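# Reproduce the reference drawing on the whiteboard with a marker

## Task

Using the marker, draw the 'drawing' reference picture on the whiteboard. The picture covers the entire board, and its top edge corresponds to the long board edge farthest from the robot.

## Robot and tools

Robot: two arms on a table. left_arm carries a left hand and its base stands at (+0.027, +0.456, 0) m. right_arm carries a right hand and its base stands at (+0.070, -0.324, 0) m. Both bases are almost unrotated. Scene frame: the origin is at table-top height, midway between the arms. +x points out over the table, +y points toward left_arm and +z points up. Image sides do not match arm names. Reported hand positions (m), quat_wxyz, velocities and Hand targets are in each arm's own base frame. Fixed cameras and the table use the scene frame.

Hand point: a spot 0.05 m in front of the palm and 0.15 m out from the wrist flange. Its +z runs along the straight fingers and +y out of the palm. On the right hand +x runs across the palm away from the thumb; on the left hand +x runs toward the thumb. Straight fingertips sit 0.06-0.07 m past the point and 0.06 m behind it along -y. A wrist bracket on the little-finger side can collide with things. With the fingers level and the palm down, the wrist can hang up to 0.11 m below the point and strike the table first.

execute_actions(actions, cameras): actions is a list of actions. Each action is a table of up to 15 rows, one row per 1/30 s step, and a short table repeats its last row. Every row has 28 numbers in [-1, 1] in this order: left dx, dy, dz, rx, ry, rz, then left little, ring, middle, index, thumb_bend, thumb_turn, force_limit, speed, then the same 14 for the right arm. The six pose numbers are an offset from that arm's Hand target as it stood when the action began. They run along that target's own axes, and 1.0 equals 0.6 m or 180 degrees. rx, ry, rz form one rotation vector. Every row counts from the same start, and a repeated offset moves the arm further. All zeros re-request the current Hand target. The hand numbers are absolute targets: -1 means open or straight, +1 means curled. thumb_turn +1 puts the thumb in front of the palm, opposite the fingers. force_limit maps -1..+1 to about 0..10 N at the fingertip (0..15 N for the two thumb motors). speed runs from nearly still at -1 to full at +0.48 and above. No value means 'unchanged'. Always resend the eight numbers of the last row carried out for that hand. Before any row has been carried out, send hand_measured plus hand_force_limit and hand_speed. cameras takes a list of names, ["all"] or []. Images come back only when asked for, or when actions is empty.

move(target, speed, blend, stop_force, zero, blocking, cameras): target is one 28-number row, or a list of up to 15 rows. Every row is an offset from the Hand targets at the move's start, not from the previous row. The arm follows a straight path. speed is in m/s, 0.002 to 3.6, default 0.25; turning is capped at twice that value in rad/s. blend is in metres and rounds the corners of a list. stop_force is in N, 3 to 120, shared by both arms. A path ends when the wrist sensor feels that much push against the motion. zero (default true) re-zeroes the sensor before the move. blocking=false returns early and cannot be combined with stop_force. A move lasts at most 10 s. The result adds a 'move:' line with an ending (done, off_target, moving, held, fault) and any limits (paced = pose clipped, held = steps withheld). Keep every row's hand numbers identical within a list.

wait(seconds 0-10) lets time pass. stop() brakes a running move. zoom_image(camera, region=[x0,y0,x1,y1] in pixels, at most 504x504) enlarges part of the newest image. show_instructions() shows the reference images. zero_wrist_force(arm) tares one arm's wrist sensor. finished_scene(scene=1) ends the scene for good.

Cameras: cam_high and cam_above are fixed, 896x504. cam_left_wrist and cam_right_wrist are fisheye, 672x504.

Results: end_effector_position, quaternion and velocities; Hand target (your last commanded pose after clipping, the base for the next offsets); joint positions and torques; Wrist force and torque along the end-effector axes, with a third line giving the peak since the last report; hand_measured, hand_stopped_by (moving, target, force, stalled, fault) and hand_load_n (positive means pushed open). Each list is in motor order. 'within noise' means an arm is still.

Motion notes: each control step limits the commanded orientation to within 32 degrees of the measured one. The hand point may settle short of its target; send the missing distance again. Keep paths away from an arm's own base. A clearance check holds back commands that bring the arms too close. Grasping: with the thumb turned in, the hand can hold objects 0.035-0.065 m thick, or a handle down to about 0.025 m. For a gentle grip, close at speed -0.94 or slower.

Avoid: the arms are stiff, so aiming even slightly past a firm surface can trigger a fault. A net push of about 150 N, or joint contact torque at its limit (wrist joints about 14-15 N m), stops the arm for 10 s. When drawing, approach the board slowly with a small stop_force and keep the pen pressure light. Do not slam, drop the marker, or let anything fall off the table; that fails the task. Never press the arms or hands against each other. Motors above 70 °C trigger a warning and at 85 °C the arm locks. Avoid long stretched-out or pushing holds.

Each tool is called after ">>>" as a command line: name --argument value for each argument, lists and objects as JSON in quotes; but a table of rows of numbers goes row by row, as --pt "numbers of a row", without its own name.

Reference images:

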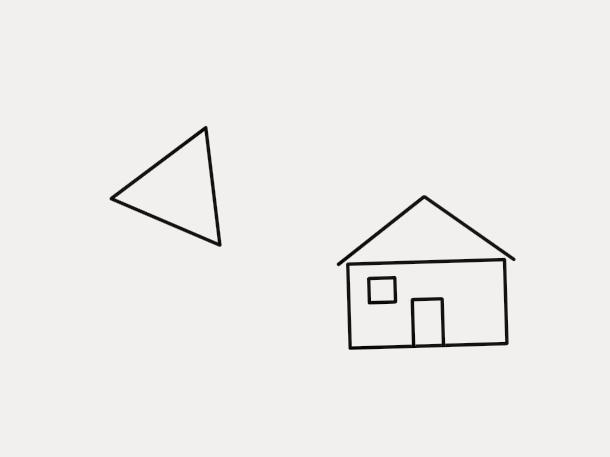

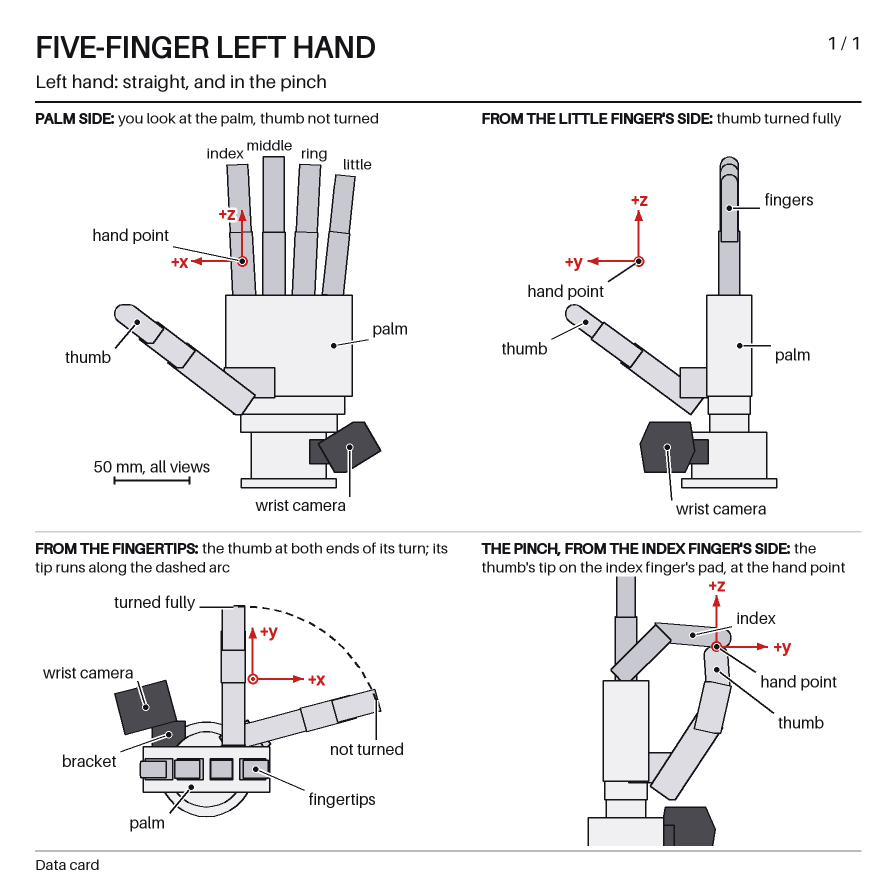

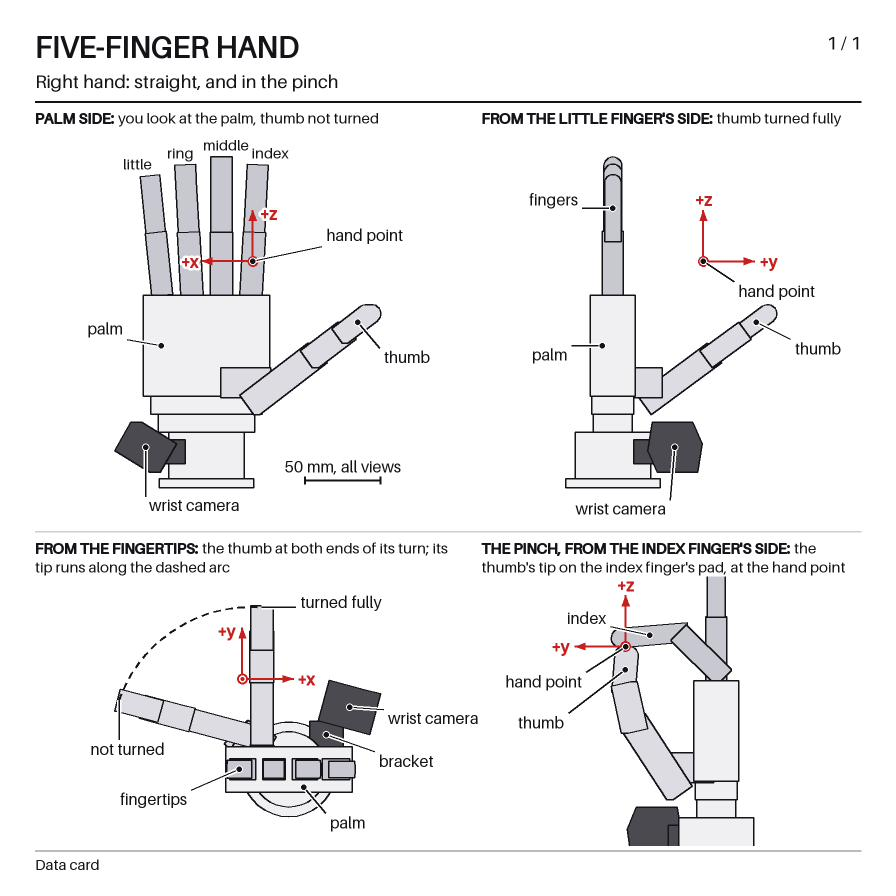

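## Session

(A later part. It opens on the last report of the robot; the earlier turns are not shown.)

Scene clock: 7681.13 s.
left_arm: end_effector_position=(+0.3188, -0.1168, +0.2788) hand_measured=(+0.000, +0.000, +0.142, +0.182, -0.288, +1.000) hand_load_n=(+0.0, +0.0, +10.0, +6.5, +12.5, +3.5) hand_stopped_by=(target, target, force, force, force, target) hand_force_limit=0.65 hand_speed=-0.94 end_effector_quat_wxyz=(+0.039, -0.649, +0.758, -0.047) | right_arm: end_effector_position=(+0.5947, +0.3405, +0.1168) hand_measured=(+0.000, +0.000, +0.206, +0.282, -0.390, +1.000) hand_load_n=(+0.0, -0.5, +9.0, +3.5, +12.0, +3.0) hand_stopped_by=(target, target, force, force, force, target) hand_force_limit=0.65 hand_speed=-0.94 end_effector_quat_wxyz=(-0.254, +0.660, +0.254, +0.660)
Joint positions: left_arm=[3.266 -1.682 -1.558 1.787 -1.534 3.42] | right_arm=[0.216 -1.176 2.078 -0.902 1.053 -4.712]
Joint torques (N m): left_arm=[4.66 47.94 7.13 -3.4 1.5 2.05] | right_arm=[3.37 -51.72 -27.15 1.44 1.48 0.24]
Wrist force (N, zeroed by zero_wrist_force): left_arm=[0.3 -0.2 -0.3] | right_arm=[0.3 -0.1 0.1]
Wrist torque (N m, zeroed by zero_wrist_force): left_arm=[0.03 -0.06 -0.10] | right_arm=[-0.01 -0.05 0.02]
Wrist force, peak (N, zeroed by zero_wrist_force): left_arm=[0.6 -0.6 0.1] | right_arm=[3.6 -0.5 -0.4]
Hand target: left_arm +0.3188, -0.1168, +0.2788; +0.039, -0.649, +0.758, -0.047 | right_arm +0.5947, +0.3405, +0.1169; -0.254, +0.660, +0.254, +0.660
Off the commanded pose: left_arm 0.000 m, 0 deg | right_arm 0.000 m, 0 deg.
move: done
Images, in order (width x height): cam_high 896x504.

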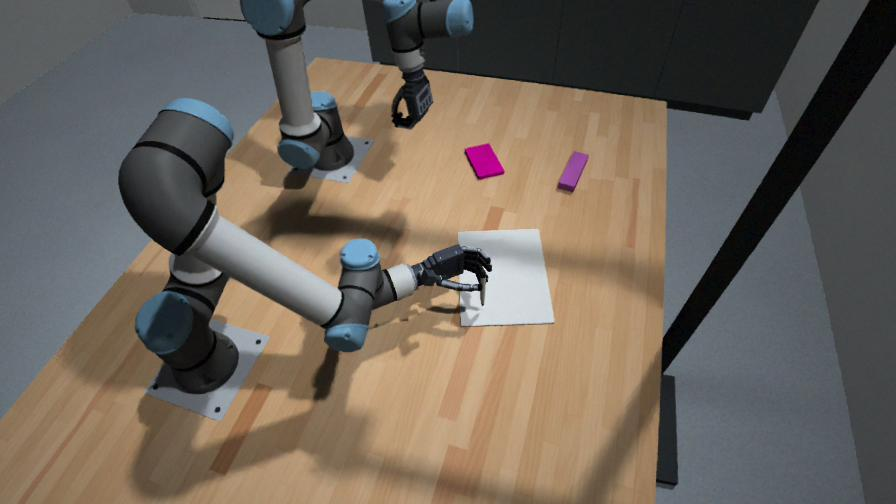

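>>> move --pt "0 0 0 0 0 0 0.0 0.0 0.31 0.35 0.04 1 0.65 -0.94 0 -0.01645 -0.00363 0 0 0 0.0 0.0 0.39 0.37 0.02 1 0.65 -0.94" --pt "0 0 0 0 0 0 0.0 0.0 0.31 0.35 0.04 1 0.65 -0.94 -0.0217 -0.00887 0.01122 0 0 0 0.0 0.0 0.39 0.37 0.02 1 0.65 -0.94" --speed 0.04 --cameras '["cam_high"]'

>>> zoom_image --camera "cam_high" --region '[450, 270, 510, 330]'

Scene clock: 7752.67 s.
left_arm: end_effector_position=(+0.3188, -0.1168, +0.2788) hand_measured=(+0.000, +0.000, +0.142, +0.182, -0.288, +1.000) hand_load_n=(+0.0, +0.0, +10.0, +6.5, +12.0, +3.5) hand_stopped_by=(target, target, force, force, force, target) hand_force_limit=0.65 hand_speed=-0.94 end_effector_quat_wxyz=(+0.039, -0.649, +0.758, -0.047) | right_arm: end_effector_position=(+0.5961, +0.3490, +0.1039) hand_measured=(+0.000, +0.000, +0.206, +0.282, -0.390, +1.000) hand_load_n=(+0.0, +0.0, +9.0, +3.5, +12.0, +3.0) hand_stopped_by=(target, target, force, force, force, target) hand_force_limit=0.65 hand_speed=-0.94 end_effector_quat_wxyz=(-0.254, +0.660, +0.254, +0.660)
Joint positions: left_arm=[3.266 -1.682 -1.558 1.787 -1.534 3.42] | right_arm=[0.236 -1.139 2.068 -0.929 1.072 -4.712]
Joint torques (N m): left_arm=[4.57 48.05 6.9 -3.24 1.46 1.9] | right_arm=[7.37 -10.08 -26.91 -4.84 1.71 -0.55]
Wrist force (N, zeroed by zero_wrist_force): left_arm=[0.4 -0.4 0.0] | right_arm=[0.0 0.0 0.0]
Wrist torque (N m, zeroed by zero_wrist_force): left_arm=[-0.02 -0.06 -0.09] | right_arm=[0.00 -0.01 0.01]
Wrist force, peak (N, zeroed by zero_wrist_force): left_arm=[0.7 -0.4 0.2] | right_arm=[1.0 -0.3 -0.4]
Hand target: left_arm +0.3188, -0.1168, +0.2788; +0.039, -0.649, +0.758, -0.047 | right_arm +0.5961, +0.3490, +0.1039; -0.254, +0.660, +0.254, +0.660
Off the commanded pose: left_arm 0.000 m, 0 deg | right_arm 0.000 m, 0 deg.
move: done
Images, in order (width x height): cam_high 896x504.

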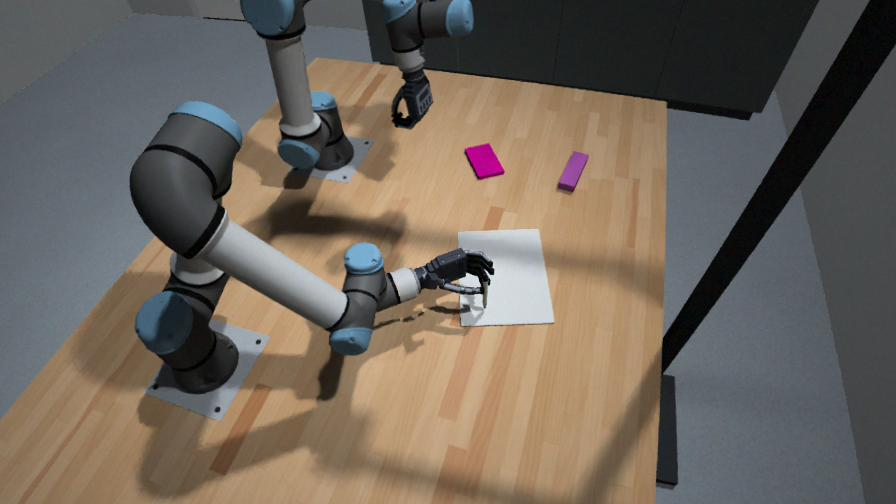

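Scaled by 8.400.

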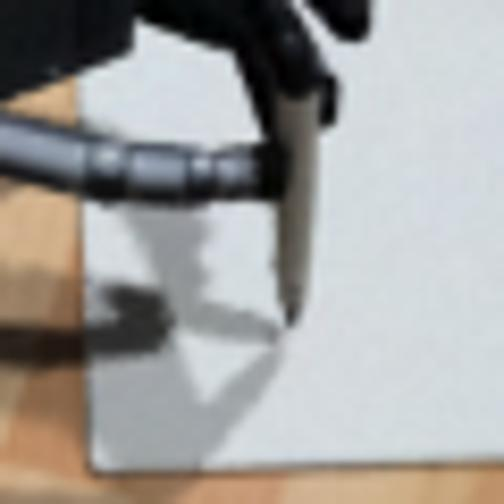

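>>> move --pt "0 0 0 0 0 0 0.0 0.0 0.31 0.35 0.04 1 0.65 -0.94 0 -0.0223 0.0113 0 0 0 0.0 0.0 0.39 0.37 0.02 1 0.65 -0.94" --pt "0 0 0 0 0 0 0.0 0.0 0.31 0.35 0.04 1 0.65 -0.94 0 0 0 0 0 0 0.0 0.0 0.39 0.37 0.02 1 0.65 -0.94" --speed 0.04 --cameras '["cam_high"]'

>>> zoom_image --camera "cam_high" --region '[450, 270, 510, 330]'

Scene clock: 7796.77 s.
left_arm: end_effector_position=(+0.3188, -0.1168, +0.2788) hand_measured=(+0.000, +0.000, +0.142, +0.182, -0.288, +1.000) hand_load_n=(+0.0, +0.0, +10.0, +6.5, +12.0, +3.5) hand_stopped_by=(target, target, force, force, force, target) hand_force_limit=0.65 hand_speed=-0.94 end_effector_quat_wxyz=(+0.039, -0.649, +0.758, -0.047) | right_arm: end_effector_position=(+0.5961, +0.3491, +0.1039) hand_measured=(+0.000, +0.000, +0.206, +0.282, -0.390, +1.000) hand_load_n=(+0.0, +0.0, +8.5, +3.5, +12.0, +3.0) hand_stopped_by=(target, target, force, force, force, target) hand_force_limit=0.65 hand_speed=-0.94 end_effector_quat_wxyz=(-0.254, +0.660, +0.254, +0.660)
Joint positions: left_arm=[3.266 -1.682 -1.558 1.787 -1.534 3.42] | right_arm=[0.236 -1.139 2.068 -0.929 1.072 -4.712]
Joint torques (N m): left_arm=[4.8 47.57 7.04 -3 1.52 1.9] | right_arm=[-6.72 -53.1 1.04 -4.86 -2.25 -0.75]
Wrist force (N, zeroed by zero_wrist_force): left_arm=[0.4 -0.3 0.1] | right_arm=[0.2 -0.2 0.0]
Wrist torque (N m, zeroed by zero_wrist_force): left_arm=[-0.01 -0.06 -0.09] | right_arm=[-0.03 -0.01 0.02]
Wrist force, peak (N, zeroed by zero_wrist_force): left_arm=[0.6 -0.4 0.1] | right_arm=[-0.1 -1.1 -0.1]
Hand target: left_arm +0.3188, -0.1168, +0.2788; +0.039, -0.649, +0.758, -0.047 | right_arm +0.5961, +0.3490, +0.1039; -0.254, +0.660, +0.254, +0.660
Off the commanded pose: left_arm 0.000 m, 0 deg | right_arm 0.000 m, 0 deg.
move: done
Images, in order (width x height): cam_high 896x504.

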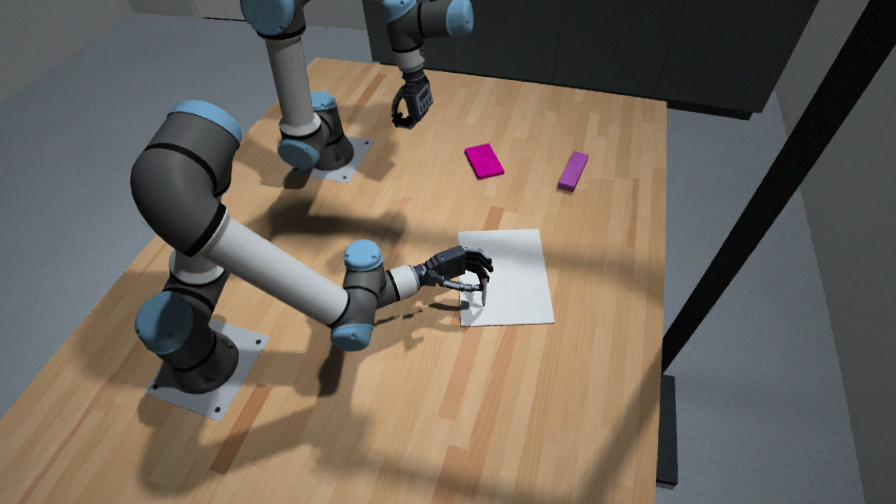

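Scaled by 8.400.

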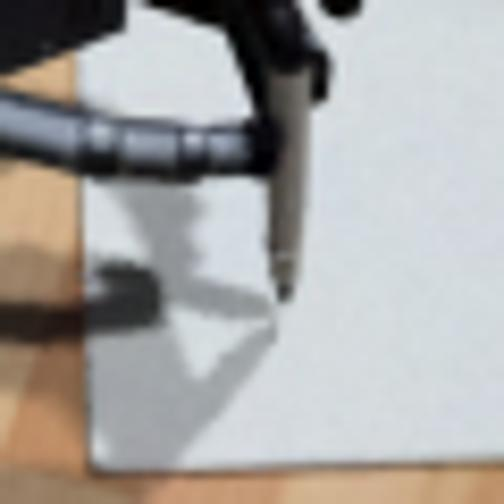

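>>> move --target '[0,0,0,0,0,0,0.0,0.0,0.31,0.35,0.04,1,0.65,-0.94,-0.0333,0,0,0,0,0,0.0,0.0,0.39,0.37,0.02,1,0.65,-0.94]' --speed 0.005 --stop_force 3 --cameras '["cam_high"]'

>>> zoom_image --camera "cam_high" --region '[450, 270, 510, 330]'

Scene clock: 7812.20 s.
left_arm: end_effector_position=(+0.3188, -0.1168, +0.2788) hand_measured=(+0.000, +0.000, +0.142, +0.182, -0.288, +1.000) hand_load_n=(+0.0, +0.0, +10.0, +6.5, +11.5, +3.5) hand_stopped_by=(target, target, force, force, force, target) hand_force_limit=0.65 hand_speed=-0.94 end_effector_quat_wxyz=(+0.039, -0.649, +0.758, -0.047) | right_arm: end_effector_position=(+0.5961, +0.3490, +0.0971) hand_measured=(+0.000, +0.000, +0.206, +0.282, -0.390, +1.000) hand_load_n=(+0.0, +0.0, +8.5, +3.5, +12.5, +2.5) hand_stopped_by=(target, target, force, force, force, target) hand_force_limit=0.65 hand_speed=-0.94 end_effector_quat_wxyz=(-0.254, +0.660, +0.254, +0.660)
Joint positions: left_arm=[3.266 -1.682 -1.558 1.787 -1.534 3.42] | right_arm=[0.236 -1.124 2.071 -0.947 1.072 -4.712]
Joint torques (N m): left_arm=[4.35 47.34 6.84 -2.77 1.5 1.85] | right_arm=[-5.75 -51.3 -21.69 1.73 -1.81 -1.22]
Wrist force (N, zeroed by zero_wrist_force): left_arm=[0.1 -0.4 0.0] | right_arm=[3.1 -0.3 0.0]
Wrist torque (N m, zeroed by zero_wrist_force): left_arm=[-0.02 -0.02 -0.10] | right_arm=[0.00 -0.02 -0.02]
Wrist force, peak (N, zeroed by zero_wrist_force): left_arm=[0.6 -0.3 0.0] | right_arm=[4.2 -0.5 -0.2]
Hand target: left_arm +0.3188, -0.1168, +0.2788; +0.039, -0.649, +0.758, -0.047 | right_arm +0.5962, +0.3490, +0.0971; -0.254, +0.660, +0.254, +0.660 (not the last commanded pose)
Off the commanded pose: left_arm 0.000 m, 0 deg | right_arm 0.013 m, 0 deg.
move: contact (right_arm)
Images, in order (width x height): cam_high 896x504.

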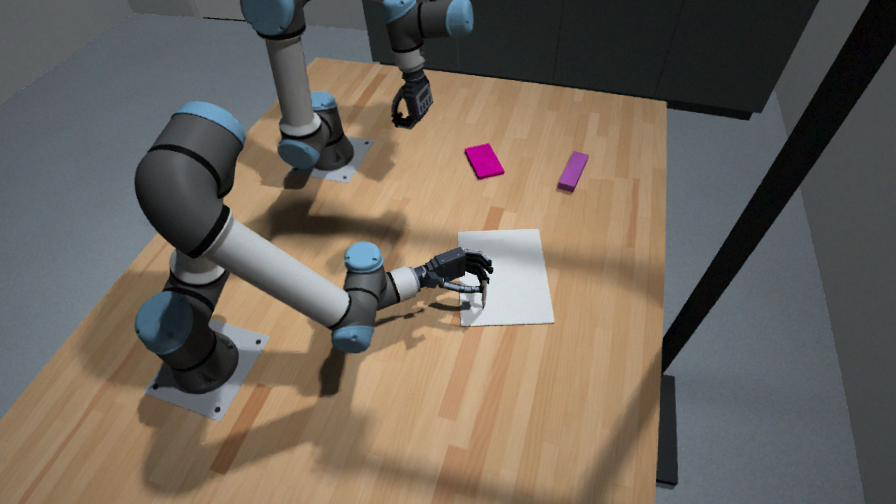

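Scaled by 8.400.

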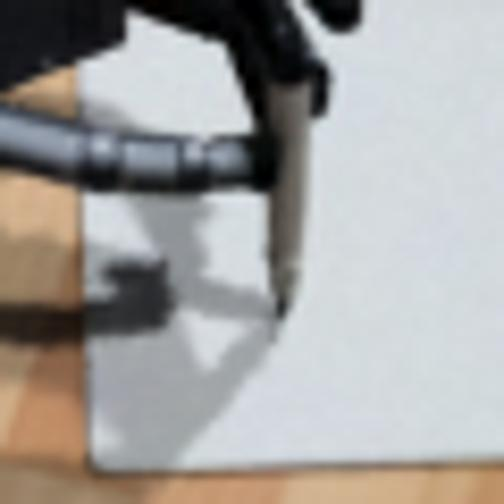

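>>> move --target '[0,0,0,0,0,0,0.0,0.0,0.31,0.35,0.04,1,0.65,-0.94,-0.0005,0.0147,0.03067,0,0,0,0.0,0.0,0.39,0.37,0.02,1,0.65,-0.94]' --speed 0.02 --cameras '["cam_high"]'

>>> zoom_image --camera "cam_high" --region '[450, 270, 510, 330]'

Scene clock: 7825.43 s.
left_arm: end_effector_position=(+0.3188, -0.1168, +0.2788) hand_measured=(+0.000, +0.000, +0.142, +0.182, -0.288, +1.000) hand_load_n=(+0.0, +0.0, +10.0, +6.5, +12.0, +3.0) hand_stopped_by=(target, target, force, force, force, target) hand_force_limit=0.65 hand_speed=-0.94 end_effector_quat_wxyz=(+0.039, -0.649, +0.758, -0.047) | right_arm: end_effector_position=(+0.6157, +0.3548, +0.0968) hand_measured=(+0.000, +0.000, +0.206, +0.282, -0.390, +1.000) hand_load_n=(+0.0, +0.0, +10.5, +2.0, +12.5, +1.0) hand_stopped_by=(target, target, force, force, force, target) hand_force_limit=0.65 hand_speed=-0.94 end_effector_quat_wxyz=(-0.254, +0.660, +0.254, +0.660)
Joint positions: left_arm=[3.266 -1.682 -1.558 1.787 -1.534 3.42] | right_arm=[0.238 -1.091 2.013 -0.922 1.075 -4.712]
Joint torques (N m): left_arm=[4.68 47.58 7.34 -2.28 1.41 1.78] | right_arm=[4.03 -10.44 -24.79 1.68 1.81 0.3]
Wrist force (N, zeroed by zero_wrist_force): left_arm=[0.1 -0.4 0.1] | right_arm=[4.3 -0.6 -0.9]
Wrist torque (N m, zeroed by zero_wrist_force): left_arm=[-0.03 0.00 -0.11] | right_arm=[-0.03 -0.14 0.01]
Wrist force, peak (N, zeroed by zero_wrist_force): left_arm=[0.8 -0.3 0.0] | right_arm=[4.4 -0.6 -1.1]
Hand target: left_arm +0.3188, -0.1168, +0.2788; +0.039, -0.649, +0.758, -0.047 | right_arm +0.6157, +0.3548, +0.0968; -0.254, +0.660, +0.254, +0.660
Off the commanded pose: left_arm 0.000 m, 0 deg | right_arm 0.000 m, 0 deg.
move: done
Images, in order (width x height): cam_high 896x504.

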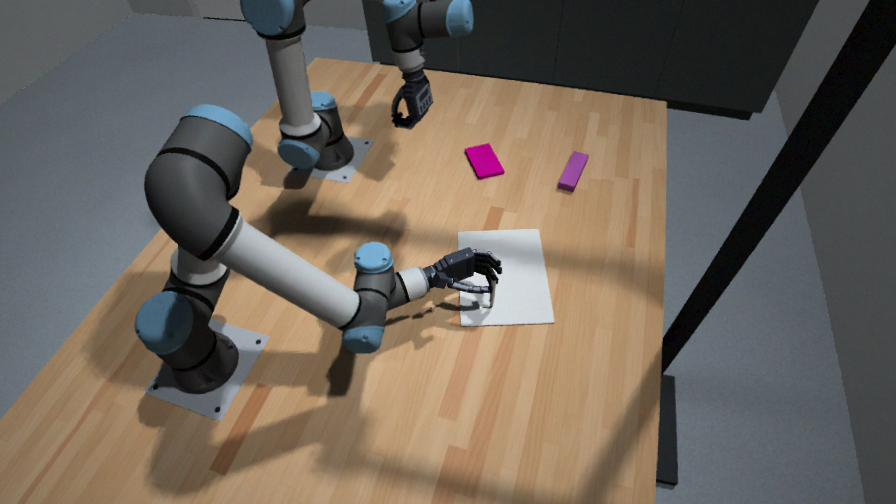

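Scaled by 8.400.

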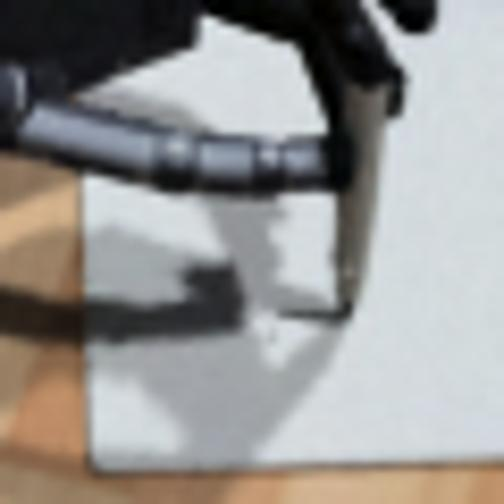

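>>> move --target '[0,0,0,0,0,0,0.0,0.0,0.31,0.35,0.04,1,0.65,-0.94,0,0.0133,0.0316,0,0,0,0.0,0.0,0.39,0.37,0.02,1,0.65,-0.94]' --speed 0.02 --cameras '["cam_high"]'

>>> zoom_image --camera "cam_high" --region '[450, 270, 510, 330]'

Scene clock: 7838.67 s.
left_arm: end_effector_position=(+0.3188, -0.1168, +0.2788) hand_measured=(+0.000, +0.000, +0.142, +0.182, -0.288, +1.000) hand_load_n=(+0.0, +0.0, +10.0, +6.5, +12.0, +3.5) hand_stopped_by=(target, target, force, force, force, target) hand_force_limit=0.65 hand_speed=-0.94 end_effector_quat_wxyz=(+0.039, -0.649, +0.758, -0.047) | right_arm: end_effector_position=(+0.6351, +0.3616, +0.0968) hand_measured=(+0.000, +0.000, +0.206, +0.282, -0.390, +1.000) hand_load_n=(+0.0, +0.0, +10.5, +2.0, +12.0, +1.0) hand_stopped_by=(target, target, force, force, force, target) hand_force_limit=0.65 hand_speed=-0.94 end_effector_quat_wxyz=(-0.254, +0.660, +0.254, +0.660)
Joint positions: left_arm=[3.266 -1.682 -1.558 1.787 -1.534 3.42] | right_arm=[0.243 -1.058 1.951 -0.894 1.079 -4.712]
Joint torques (N m): left_arm=[3.63 47.71 7.34 -1.79 1.36 1.49] | right_arm=[3.38 -10.02 -24.96 2.1 1.77 1.08]
Wrist force (N, zeroed by zero_wrist_force): left_arm=[0.3 -0.3 0.0] | right_arm=[4.4 -0.7 -0.8]
Wrist torque (N m, zeroed by zero_wrist_force): left_arm=[0.00 -0.04 -0.10] | right_arm=[-0.04 -0.15 0.02]
Wrist force, peak (N, zeroed by zero_wrist_force): left_arm=[0.7 -0.3 -0.1] | right_arm=[4.5 -1.0 -1.3]
Hand target: left_arm +0.3188, -0.1168, +0.2788; +0.039, -0.649, +0.758, -0.047 | right_arm +0.6351, +0.3616, +0.0968; -0.254, +0.660, +0.254, +0.660
Off the commanded pose: left_arm 0.000 m, 0 deg | right_arm 0.000 m, 0 deg.
move: done
Images, in order (width x height): cam_high 896x504.

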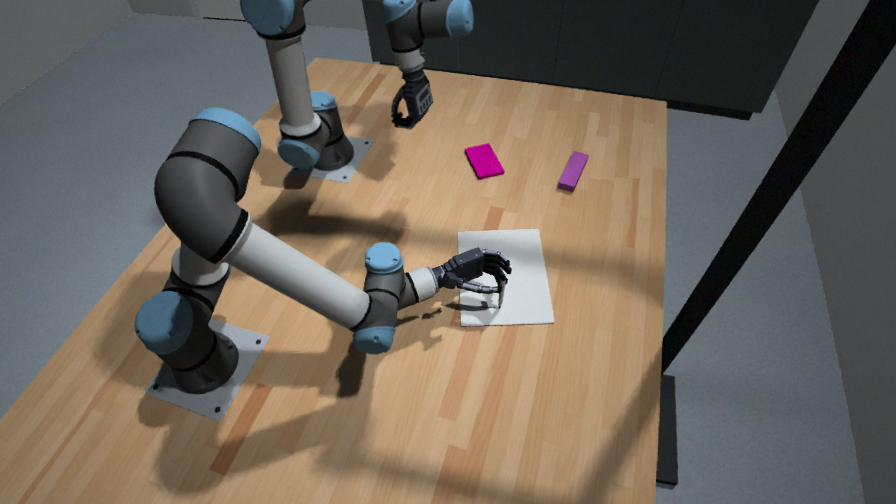

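Scaled by 8.400.

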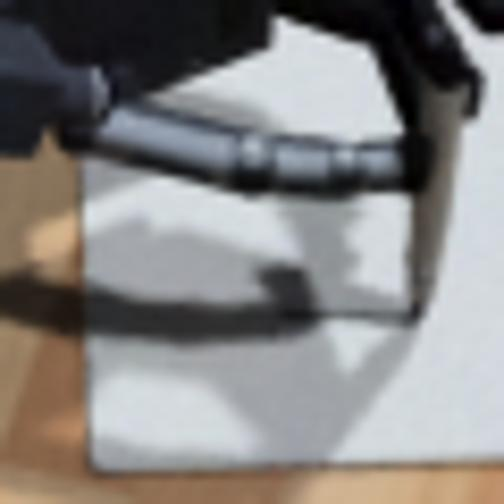

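>>> move --target '[0,0,0,0,0,0,0.0,0.0,0.31,0.35,0.04,1,0.65,-0.94,0,-0.0434,0.0201,0,0,0,0.0,0.0,0.39,0.37,0.02,1,0.65,-0.94]' --speed 0.025 --cameras '["cam_high"]'

>>> zoom_image --camera "cam_high" --region '[450, 260, 520, 330]'

Scene clock: 7874.87 s.
left_arm: end_effector_position=(+0.3188, -0.1168, +0.2788) hand_measured=(+0.000, +0.000, +0.142, +0.182, -0.288, +1.000) hand_load_n=(+0.0, +0.0, +9.5, +6.5, +11.5, +3.5) hand_stopped_by=(target, target, force, force, force, target) hand_force_limit=0.65 hand_speed=-0.94 end_effector_quat_wxyz=(+0.039, -0.649, +0.758, -0.047) | right_arm: end_effector_position=(+0.6267, +0.3889, +0.0968) hand_measured=(+0.000, +0.000, +0.206, +0.282, -0.390, +1.000) hand_load_n=(+0.0, +0.0, +11.5, +0.0, +10.5, +0.5) hand_stopped_by=(target, target, force, force, force, target) hand_force_limit=0.65 hand_speed=-0.94 end_effector_quat_wxyz=(-0.254, +0.660, +0.254, +0.660)
Joint positions: left_arm=[3.266 -1.682 -1.558 1.787 -1.534 3.42] | right_arm=[0.305 -1.046 1.929 -0.883 1.142 -4.712]
Joint torques (N m): left_arm=[3.26 47.88 7.23 -0.41 0.93 0.73] | right_arm=[6.75 -10.86 -25.34 1.96 1.59 -1.16]
Wrist force (N, zeroed by zero_wrist_force): left_arm=[0.4 -0.4 0.1] | right_arm=[3.5 0.6 -0.6]
Wrist torque (N m, zeroed by zero_wrist_force): left_arm=[-0.03 -0.06 -0.08] | right_arm=[-0.01 -0.09 -0.10]
Wrist force, peak (N, zeroed by zero_wrist_force): left_arm=[0.8 -0.3 0.1] | right_arm=[4.8 -0.9 -1.1]
Hand target: left_arm +0.3188, -0.1168, +0.2788; +0.039, -0.649, +0.758, -0.047 | right_arm +0.6266, +0.3890, +0.0968; -0.254, +0.660, +0.254, +0.660
Off the commanded pose: left_arm 0.000 m, 0 deg | right_arm 0.000 m, 0 deg.
move: done
Images, in order (width x height): cam_high 896x504.

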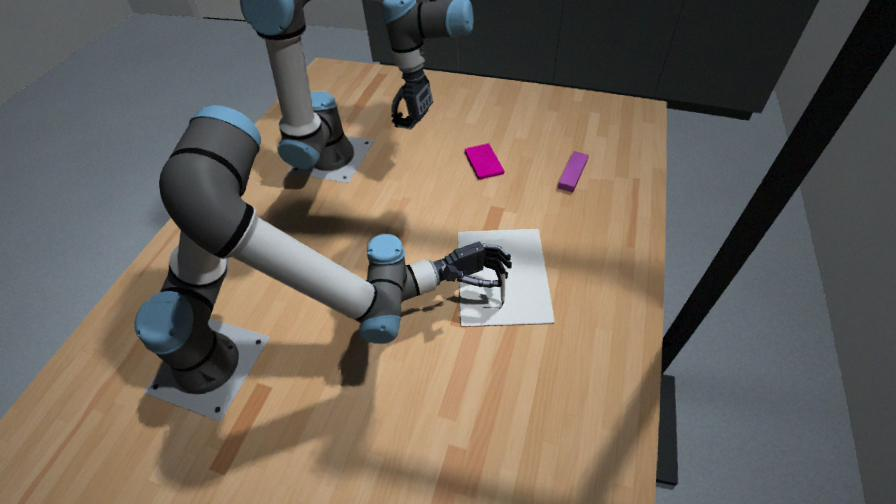

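Scaled by 7.200.

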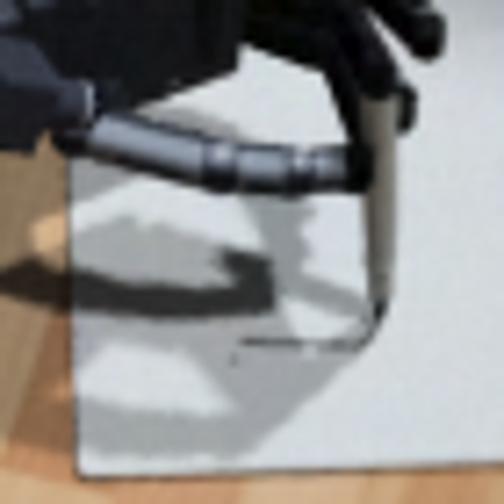

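>>> wait --seconds 0.1 --cameras '["all"]'

>>> zoom_image --camera "cam_above" --region '[440, 190, 620, 340]'

Scene clock: 7897.80 s.
left_arm: end_effector_position=(+0.3188, -0.1168, +0.2788) hand_measured=(+0.000, +0.000, +0.142, +0.182, -0.288, +1.000) hand_load_n=(+0.0, +0.0, +10.0, +6.5, +12.0, +3.0) hand_stopped_by=(target, target, force, force, force, target) hand_force_limit=0.65 hand_speed=-0.94 end_effector_quat_wxyz=(+0.039, -0.649, +0.758, -0.047) | right_arm: end_effector_position=(+0.6266, +0.3890, +0.0968) hand_measured=(+0.000, +0.000, +0.206, +0.282, -0.390, +1.000) hand_load_n=(+0.0, +0.0, +11.5, +0.0, +10.5, +0.5) hand_stopped_by=(target, target, force, force, force, target) hand_force_limit=0.65 hand_speed=-0.94 end_effector_quat_wxyz=(-0.254, +0.660, +0.254, +0.660)
Joint positions: left_arm=[3.266 -1.682 -1.558 1.787 -1.534 3.42] | right_arm=[0.305 -1.046 1.929 -0.883 1.142 -4.712]
Joint torques (N m): left_arm=[2.59 47.72 7.55 0.19 0.77 0.24] | right_arm=[7.67 -12.55 -25.23 1.49 1.42 -1.08]
Wrist force (N, zeroed by zero_wrist_force): left_arm=[0.3 -0.2 0.0] | right_arm=[3.5 0.6 -0.6]
Wrist torque (N m, zeroed by zero_wrist_force): left_arm=[0.01 -0.05 -0.10] | right_arm=[-0.01 -0.11 -0.10]
Wrist force, peak (N, zeroed by zero_wrist_force): left_arm=[0.7 -0.4 -0.1] | right_arm=[3.9 0.5 -0.6]
Hand target: left_arm +0.3188, -0.1168, +0.2788; +0.039, -0.649, +0.758, -0.047 | right_arm +0.6266, +0.3890, +0.0968; -0.254, +0.660, +0.254, +0.660
Off the commanded pose: left_arm 0.000 m, 0 deg | right_arm 0.000 m, 0 deg.
wait: 0.10 s; at rest from the start

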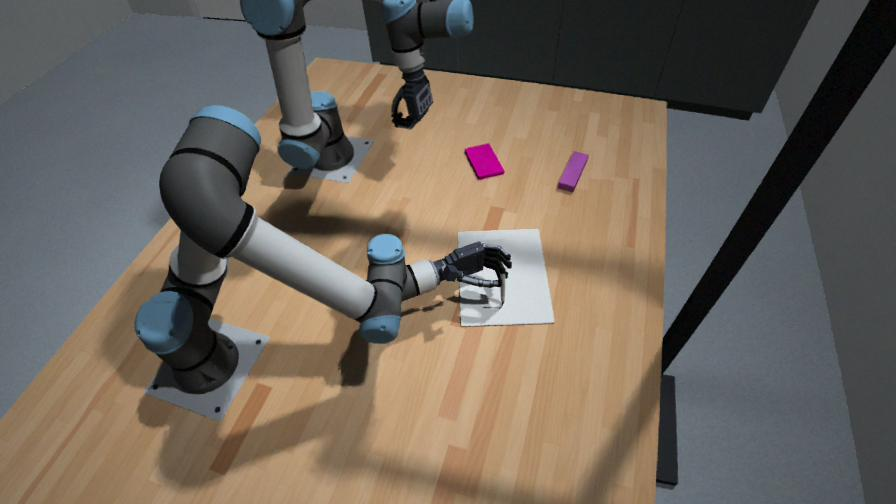

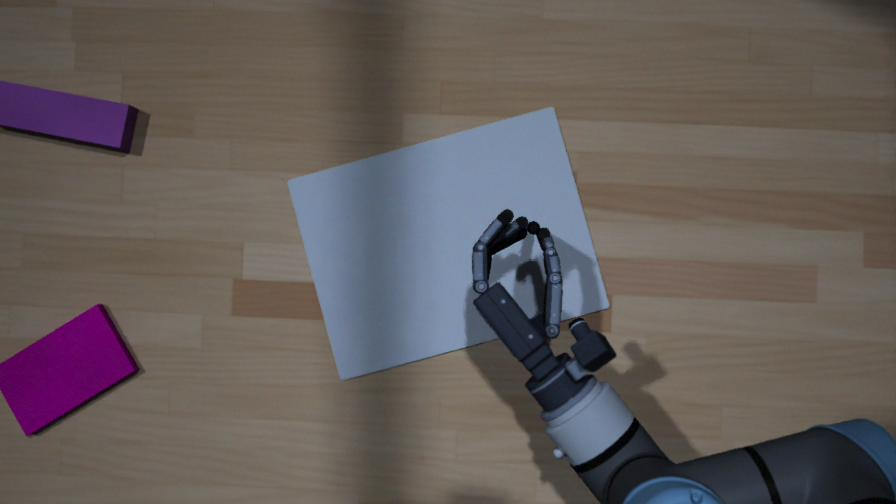

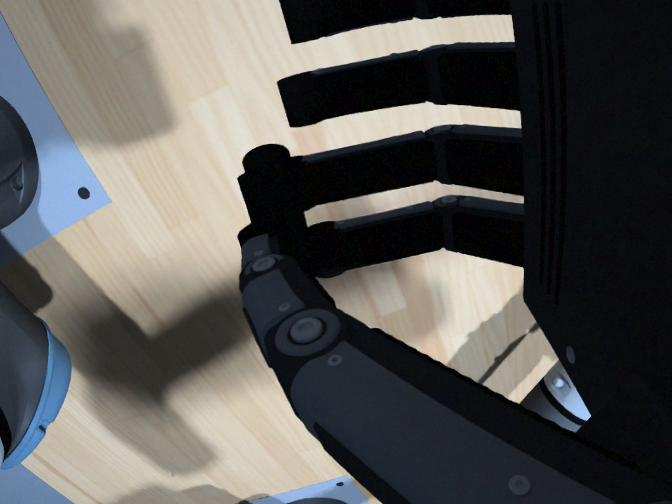

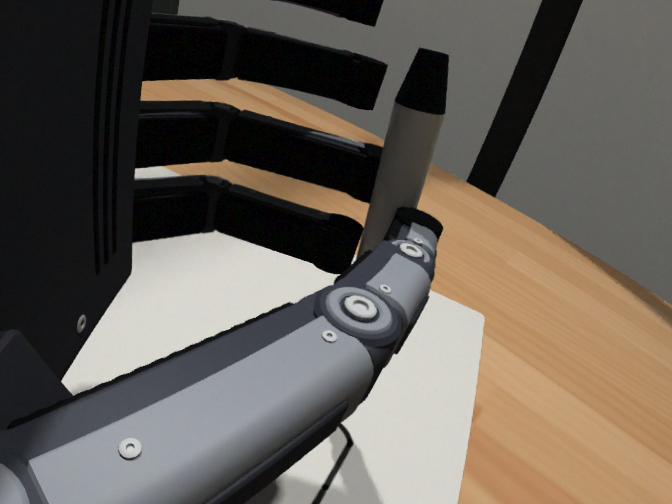

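Scaled by 2.800.

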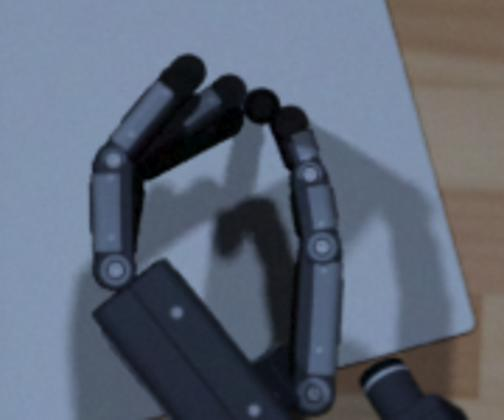

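>>> move --target '[0,0,0,0,0,0,0.0,0.0,0.31,0.35,0.04,1,0.65,-0.94,0.025,0,0,0,0,0,0.0,0.0,0.39,0.37,0.02,1,0.65,-0.94]' --speed 0.04

>>> move --target '[0,0,0,0,0,0,0.0,0.0,0.31,0.35,0.04,1,0.65,-0.94,0,0,0,0,0,0,0.0,0.0,0.39,0.39,0.02,1,0.4,-0.94]' --cameras '["cam_right_wrist"]'

Scene clock: 7926.87 s.
left_arm: end_effector_position=(+0.3188, -0.1168, +0.2788) hand_measured=(+0.000, +0.000, +0.142, +0.182, -0.288, +1.000) hand_load_n=(+0.0, +0.0, +10.0, +7.0, +12.0, +3.5) hand_stopped_by=(target, target, force, force, force, target) hand_force_limit=0.65 hand_speed=-0.94 end_effector_quat_wxyz=(+0.039, -0.649, +0.758, -0.047) | right_arm: end_effector_position=(+0.6266, +0.3890, +0.1118) hand_measured=(+0.000, +0.000, +0.206, +0.282, -0.390, +1.000) hand_load_n=(+0.0, +0.0, +10.0, +0.5, +10.0, +3.5) hand_stopped_by=(target, target, force, force, force, target) hand_force_limit=0.65 hand_speed=-0.94 end_effector_quat_wxyz=(-0.254, +0.660, +0.254, +0.660)
Joint positions: left_arm=[3.266 -1.682 -1.558 1.787 -1.534 3.42] | right_arm=[0.305 -1.074 1.922 -0.848 1.142 -4.712]
Joint torques (N m): left_arm=[2.05 47.65 7.35 0.14 0.5 -0.43] | right_arm=[5.13 -59.21 -28.15 1.07 1.31 0.19]
Wrist force (N, zeroed by zero_wrist_force): left_arm=[0.3 -0.2 0.0] | right_arm=[0.1 0.0 0.2]
Wrist torque (N m, zeroed by zero_wrist_force): left_arm=[0.02 -0.04 -0.10] | right_arm=[0.01 -0.01 0.00]
Wrist force, peak (N, zeroed by zero_wrist_force): left_arm=[0.6 -0.6 0.0] | right_arm=[3.8 0.7 -0.9]
Hand target: left_arm +0.3188, -0.1168, +0.2788; +0.039, -0.649, +0.758, -0.047 | right_arm +0.6266, +0.3890, +0.1118; -0.254, +0.660, +0.254, +0.660
Off the commanded pose: left_arm 0.000 m, 0 deg | right_arm 0.000 m, 0 deg.
move: done

Scene clock: 7927.77 s.
left_arm: end_effector_position=(+0.3188, -0.1168, +0.2788) hand_measured=(+0.000, +0.000, +0.142, +0.182, -0.288, +1.000) hand_load_n=(+0.0, +0.0, +10.0, +6.5, +12.0, +3.5) hand_stopped_by=(target, target, force, force, force, target) hand_force_limit=0.65 hand_speed=-0.94 end_effector_quat_wxyz=(+0.039, -0.649, +0.758, -0.047) | right_arm: end_effector_position=(+0.6266, +0.3890, +0.1118) hand_measured=(+0.000, +0.000, +0.206, +0.390, -0.390, +1.000) hand_load_n=(+0.0, +0.0, +9.5, +0.0, +10.0, +3.5) hand_stopped_by=(target, target, force, target, force, target) hand_force_limit=0.40 hand_speed=-0.94 end_effector_quat_wxyz=(-0.254, +0.660, +0.254, +0.660)
Joint positions: left_arm=[3.266 -1.682 -1.558 1.787 -1.534 3.42] | right_arm=[0.305 -1.075 1.922 -0.848 1.142 -4.712]
Joint torques (N m): left_arm=[2.23 47.52 7.34 0.12 0.48 -0.37] | right_arm=[0.23 -58.79 -26.88 1.26 1.52 0.43]
Wrist force (N, zeroed by zero_wrist_force): left_arm=[0.4 -0.2 0.0] | right_arm=[0.0 0.1 0.3]
Wrist torque (N m, zeroed by zero_wrist_force): left_arm=[0.01 -0.06 -0.09] | right_arm=[0.01 0.00 0.00]
Wrist force, peak (N, zeroed by zero_wrist_force): left_arm=[0.5 -0.3 -0.2] | right_arm=[0.1 0.2 0.4]
Hand target: left_arm +0.3188, -0.1168, +0.2788; +0.039, -0.649, +0.758, -0.047 | right_arm +0.6266, +0.3890, +0.1118; -0.254, +0.660, +0.254, +0.660
Off the commanded pose: left_arm 0.000 m, 0 deg | right_arm 0.000 m, 0 deg.
move: done
Images, in order (width x height): cam_right_wrist 672x504.

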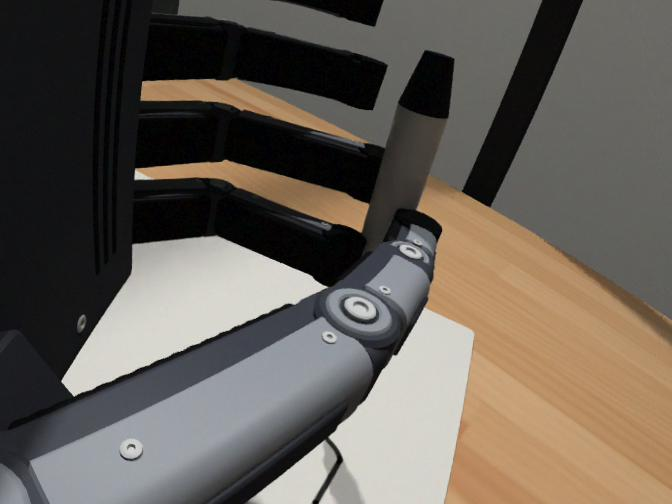

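>>> zoom_image --camera "cam_right_wrist" --region '[300, 30, 480, 330]'

>>> wait --seconds 0.1 --cameras '["cam_high", "cam_above"]'

>>> zoom_image --camera "cam_high" --region '[450, 230, 520, 330]'

Scaled by 1.680 from the camera's 672x504 image, which has a finer 960x720 frame.

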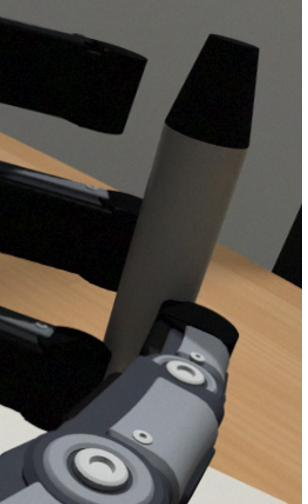

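Scene clock: 7940.13 s.
left_arm: end_effector_position=(+0.3188, -0.1168, +0.2788) hand_measured=(+0.000, +0.000, +0.142, +0.182, -0.288, +1.000) hand_load_n=(+0.0, +0.0, +10.0, +6.5, +12.0, +3.5) hand_stopped_by=(target, target, force, force, force, target) hand_force_limit=0.65 hand_speed=-0.94 end_effector_quat_wxyz=(+0.039, -0.649, +0.758, -0.047) | right_arm: end_effector_position=(+0.6266, +0.3890, +0.1118) hand_measured=(+0.000, +0.000, +0.206, +0.390, -0.390, +1.000) hand_load_n=(+0.0, +0.0, +9.5, +0.5, +10.0, +3.5) hand_stopped_by=(target, target, force, target, force, target) hand_force_limit=0.40 hand_speed=-0.94 end_effector_quat_wxyz=(-0.254, +0.660, +0.254, +0.660)
Joint positions: left_arm=[3.266 -1.682 -1.558 1.787 -1.534 3.42] | right_arm=[0.305 -1.075 1.922 -0.848 1.142 -4.712]
Joint torques (N m): left_arm=[1.33 47.28 7.49 0.15 0.54 -0.42] | right_arm=[-2.92 -60.31 -26.8 1.15 1.88 0.25]
Wrist force (N, zeroed by zero_wrist_force): left_arm=[0.5 -0.2 -0.1] | right_arm=[0.0 0.0 0.2]
Wrist torque (N m, zeroed by zero_wrist_force): left_arm=[0.02 -0.07 -0.09] | right_arm=[0.01 0.01 0.00]
Wrist force, peak (N, zeroed by zero_wrist_force): left_arm=[0.5 -0.5 0.1] | right_arm=[0.4 0.1 0.4]
Hand target: left_arm +0.3188, -0.1168, +0.2788; +0.039, -0.649, +0.758, -0.047 | right_arm +0.6266, +0.3890, +0.1118; -0.254, +0.660, +0.254, +0.660
Off the commanded pose: left_arm 0.000 m, 0 deg | right_arm 0.000 m, 0 deg.
wait: 0.10 s; at rest from the start
Images, in order (width x height): cam_high 896x504, cam_above 896x504.

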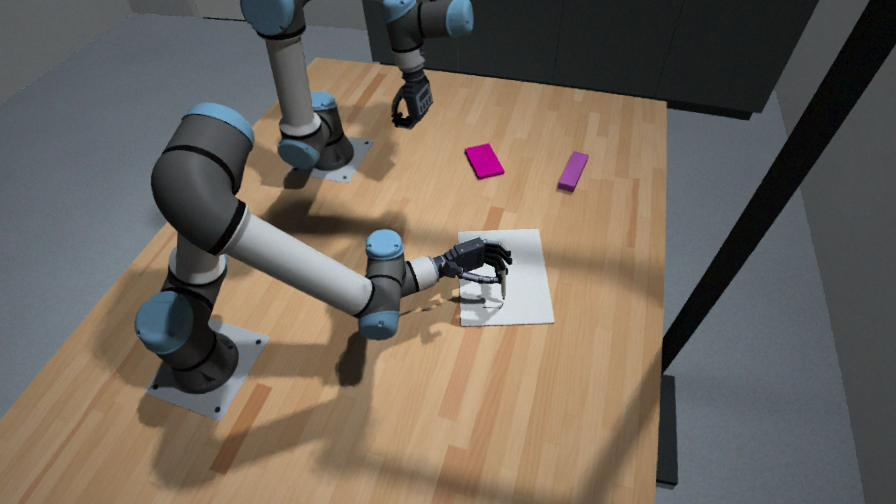

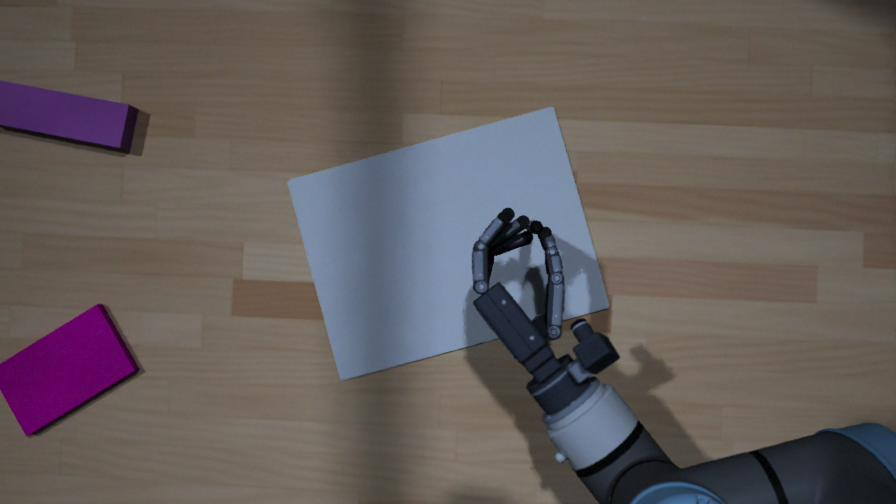

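Scaled by 5.040.

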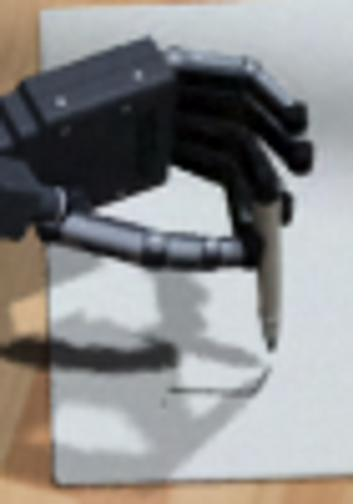

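>>> move --target '[0,0,0,0,0,0,0.0,0.0,0.31,0.35,0.04,1,0.65,-0.94,0,0,0,0,0,0,0.0,0.0,0.39,0.2,0.02,1,0.4,-0.5]' --cameras '["cam_right_wrist"]'

>>> zoom_image --camera "cam_right_wrist" --region '[300, 30, 480, 330]'

Scene clock: 7953.23 s.
left_arm: end_effector_position=(+0.3188, -0.1168, +0.2788) hand_measured=(+0.000, +0.000, +0.142, +0.182, -0.288, +1.000) hand_load_n=(+0.0, +0.0, +10.0, +6.5, +12.0, +3.5) hand_stopped_by=(target, target, force, force, force, target) hand_force_limit=0.65 hand_speed=-0.94 end_effector_quat_wxyz=(+0.039, -0.649, +0.758, -0.047) | right_arm: end_effector_position=(+0.6266, +0.3890, +0.1118) hand_measured=(+0.000, +0.000, +0.206, +0.200, -0.390, +1.000) hand_load_n=(+0.0, +0.0, +9.5, +0.0, +9.0, +3.5) hand_stopped_by=(target, target, force, target, force, target) hand_force_limit=0.40 hand_speed=-0.50 end_effector_quat_wxyz=(-0.254, +0.660, +0.254, +0.660)
Joint positions: left_arm=[3.266 -1.682 -1.558 1.787 -1.534 3.42] | right_arm=[0.305 -1.075 1.922 -0.848 1.142 -4.712]
Joint torques (N m): left_arm=[1.84 47.29 7.51 0.1 0.42 -0.55] | right_arm=[-2.84 -58.99 -26.91 1.3 1.68 0.27]
Wrist force (N, zeroed by zero_wrist_force): left_arm=[0.3 -0.2 0.2] | right_arm=[-0.1 0.1 0.3]
Wrist torque (N m, zeroed by zero_wrist_force): left_arm=[0.01 -0.05 -0.10] | right_arm=[0.01 0.02 -0.01]
Wrist force, peak (N, zeroed by zero_wrist_force): left_arm=[0.6 -0.4 -0.2] | right_arm=[-0.1 0.5 0.4]
Hand target: left_arm +0.3188, -0.1168, +0.2788; +0.039, -0.649, +0.758, -0.047 | right_arm +0.6266, +0.3890, +0.1118; -0.254, +0.660, +0.254, +0.660
Off the commanded pose: left_arm 0.000 m, 0 deg | right_arm 0.000 m, 0 deg.
move: done
Images, in order (width x height): cam_right_wrist 672x504.

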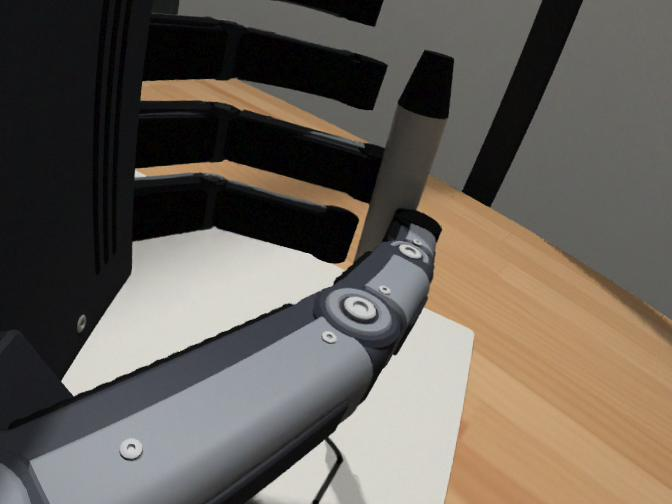

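Scaled by 1.680 from the camera's 672x504 image, which has a finer 960x720 frame.

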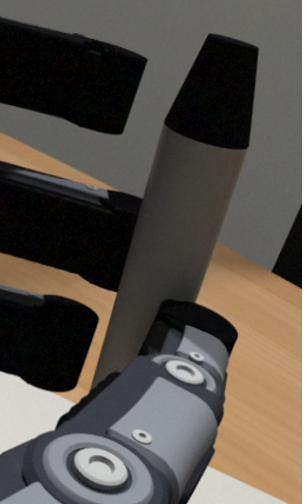

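>>> move --target '[0,0,0,0,0,0,0.0,0.0,0.31,0.35,0.04,1,0.65,-0.94,0,0,0,0,0,0,0.0,0.0,0.39,0.3,0.02,1,-0.5,-0.94]' --cameras '["cam_right_wrist"]'

>>> zoom_image --camera "cam_right_wrist" --region '[300, 150, 480, 330]'

Scene clock: 7963.33 s.
left_arm: end_effector_position=(+0.3188, -0.1168, +0.2788) hand_measured=(+0.000, +0.000, +0.142, +0.182, -0.288, +1.000) hand_load_n=(+0.0, +0.0, +10.0, +6.5, +12.0, +3.5) hand_stopped_by=(target, target, force, force, force, target) hand_force_limit=0.65 hand_speed=-0.94 end_effector_quat_wxyz=(+0.039, -0.649, +0.758, -0.047) | right_arm: end_effector_position=(+0.6266, +0.3890, +0.1118) hand_measured=(+0.000, +0.000, +0.206, +0.300, -0.390, +1.000) hand_load_n=(+0.0, +0.0, +9.5, +1.0, +9.5, +3.0) hand_stopped_by=(target, target, force, target, force, target) hand_force_limit=-0.50 hand_speed=-0.94 end_effector_quat_wxyz=(-0.254, +0.660, +0.254, +0.660)
Joint positions: left_arm=[3.266 -1.682 -1.558 1.787 -1.534 3.42] | right_arm=[0.305 -1.075 1.922 -0.848 1.142 -4.712]
Joint torques (N m): left_arm=[1.54 48.02 7.09 0.12 0.4 -0.6] | right_arm=[-3.86 -58.66 -26.92 1.12 1.77 -0.06]
Wrist force (N, zeroed by zero_wrist_force): left_arm=[0.5 -0.3 0.0] | right_arm=[0.2 0.1 0.2]
Wrist torque (N m, zeroed by zero_wrist_force): left_arm=[0.00 -0.06 -0.09] | right_arm=[0.03 -0.02 0.01]
Wrist force, peak (N, zeroed by zero_wrist_force): left_arm=[0.6 -0.4 0.0] | right_arm=[0.1 0.2 0.5]
Hand target: left_arm +0.3188, -0.1168, +0.2788; +0.039, -0.649, +0.758, -0.047 | right_arm +0.6266, +0.3890, +0.1118; -0.254, +0.660, +0.254, +0.660
Off the commanded pose: left_arm 0.000 m, 0 deg | right_arm 0.000 m, 0 deg.
move: done
Images, in order (width x height): cam_right_wrist 672x504.

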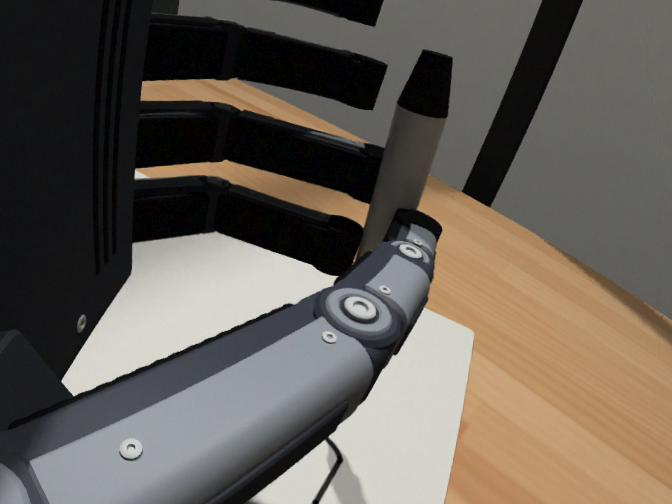

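Scaled by 2.800 from the camera's 672x504 image, which has a finer 960x720 frame.

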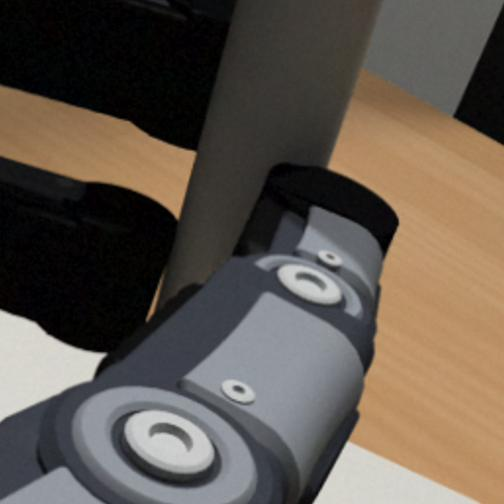

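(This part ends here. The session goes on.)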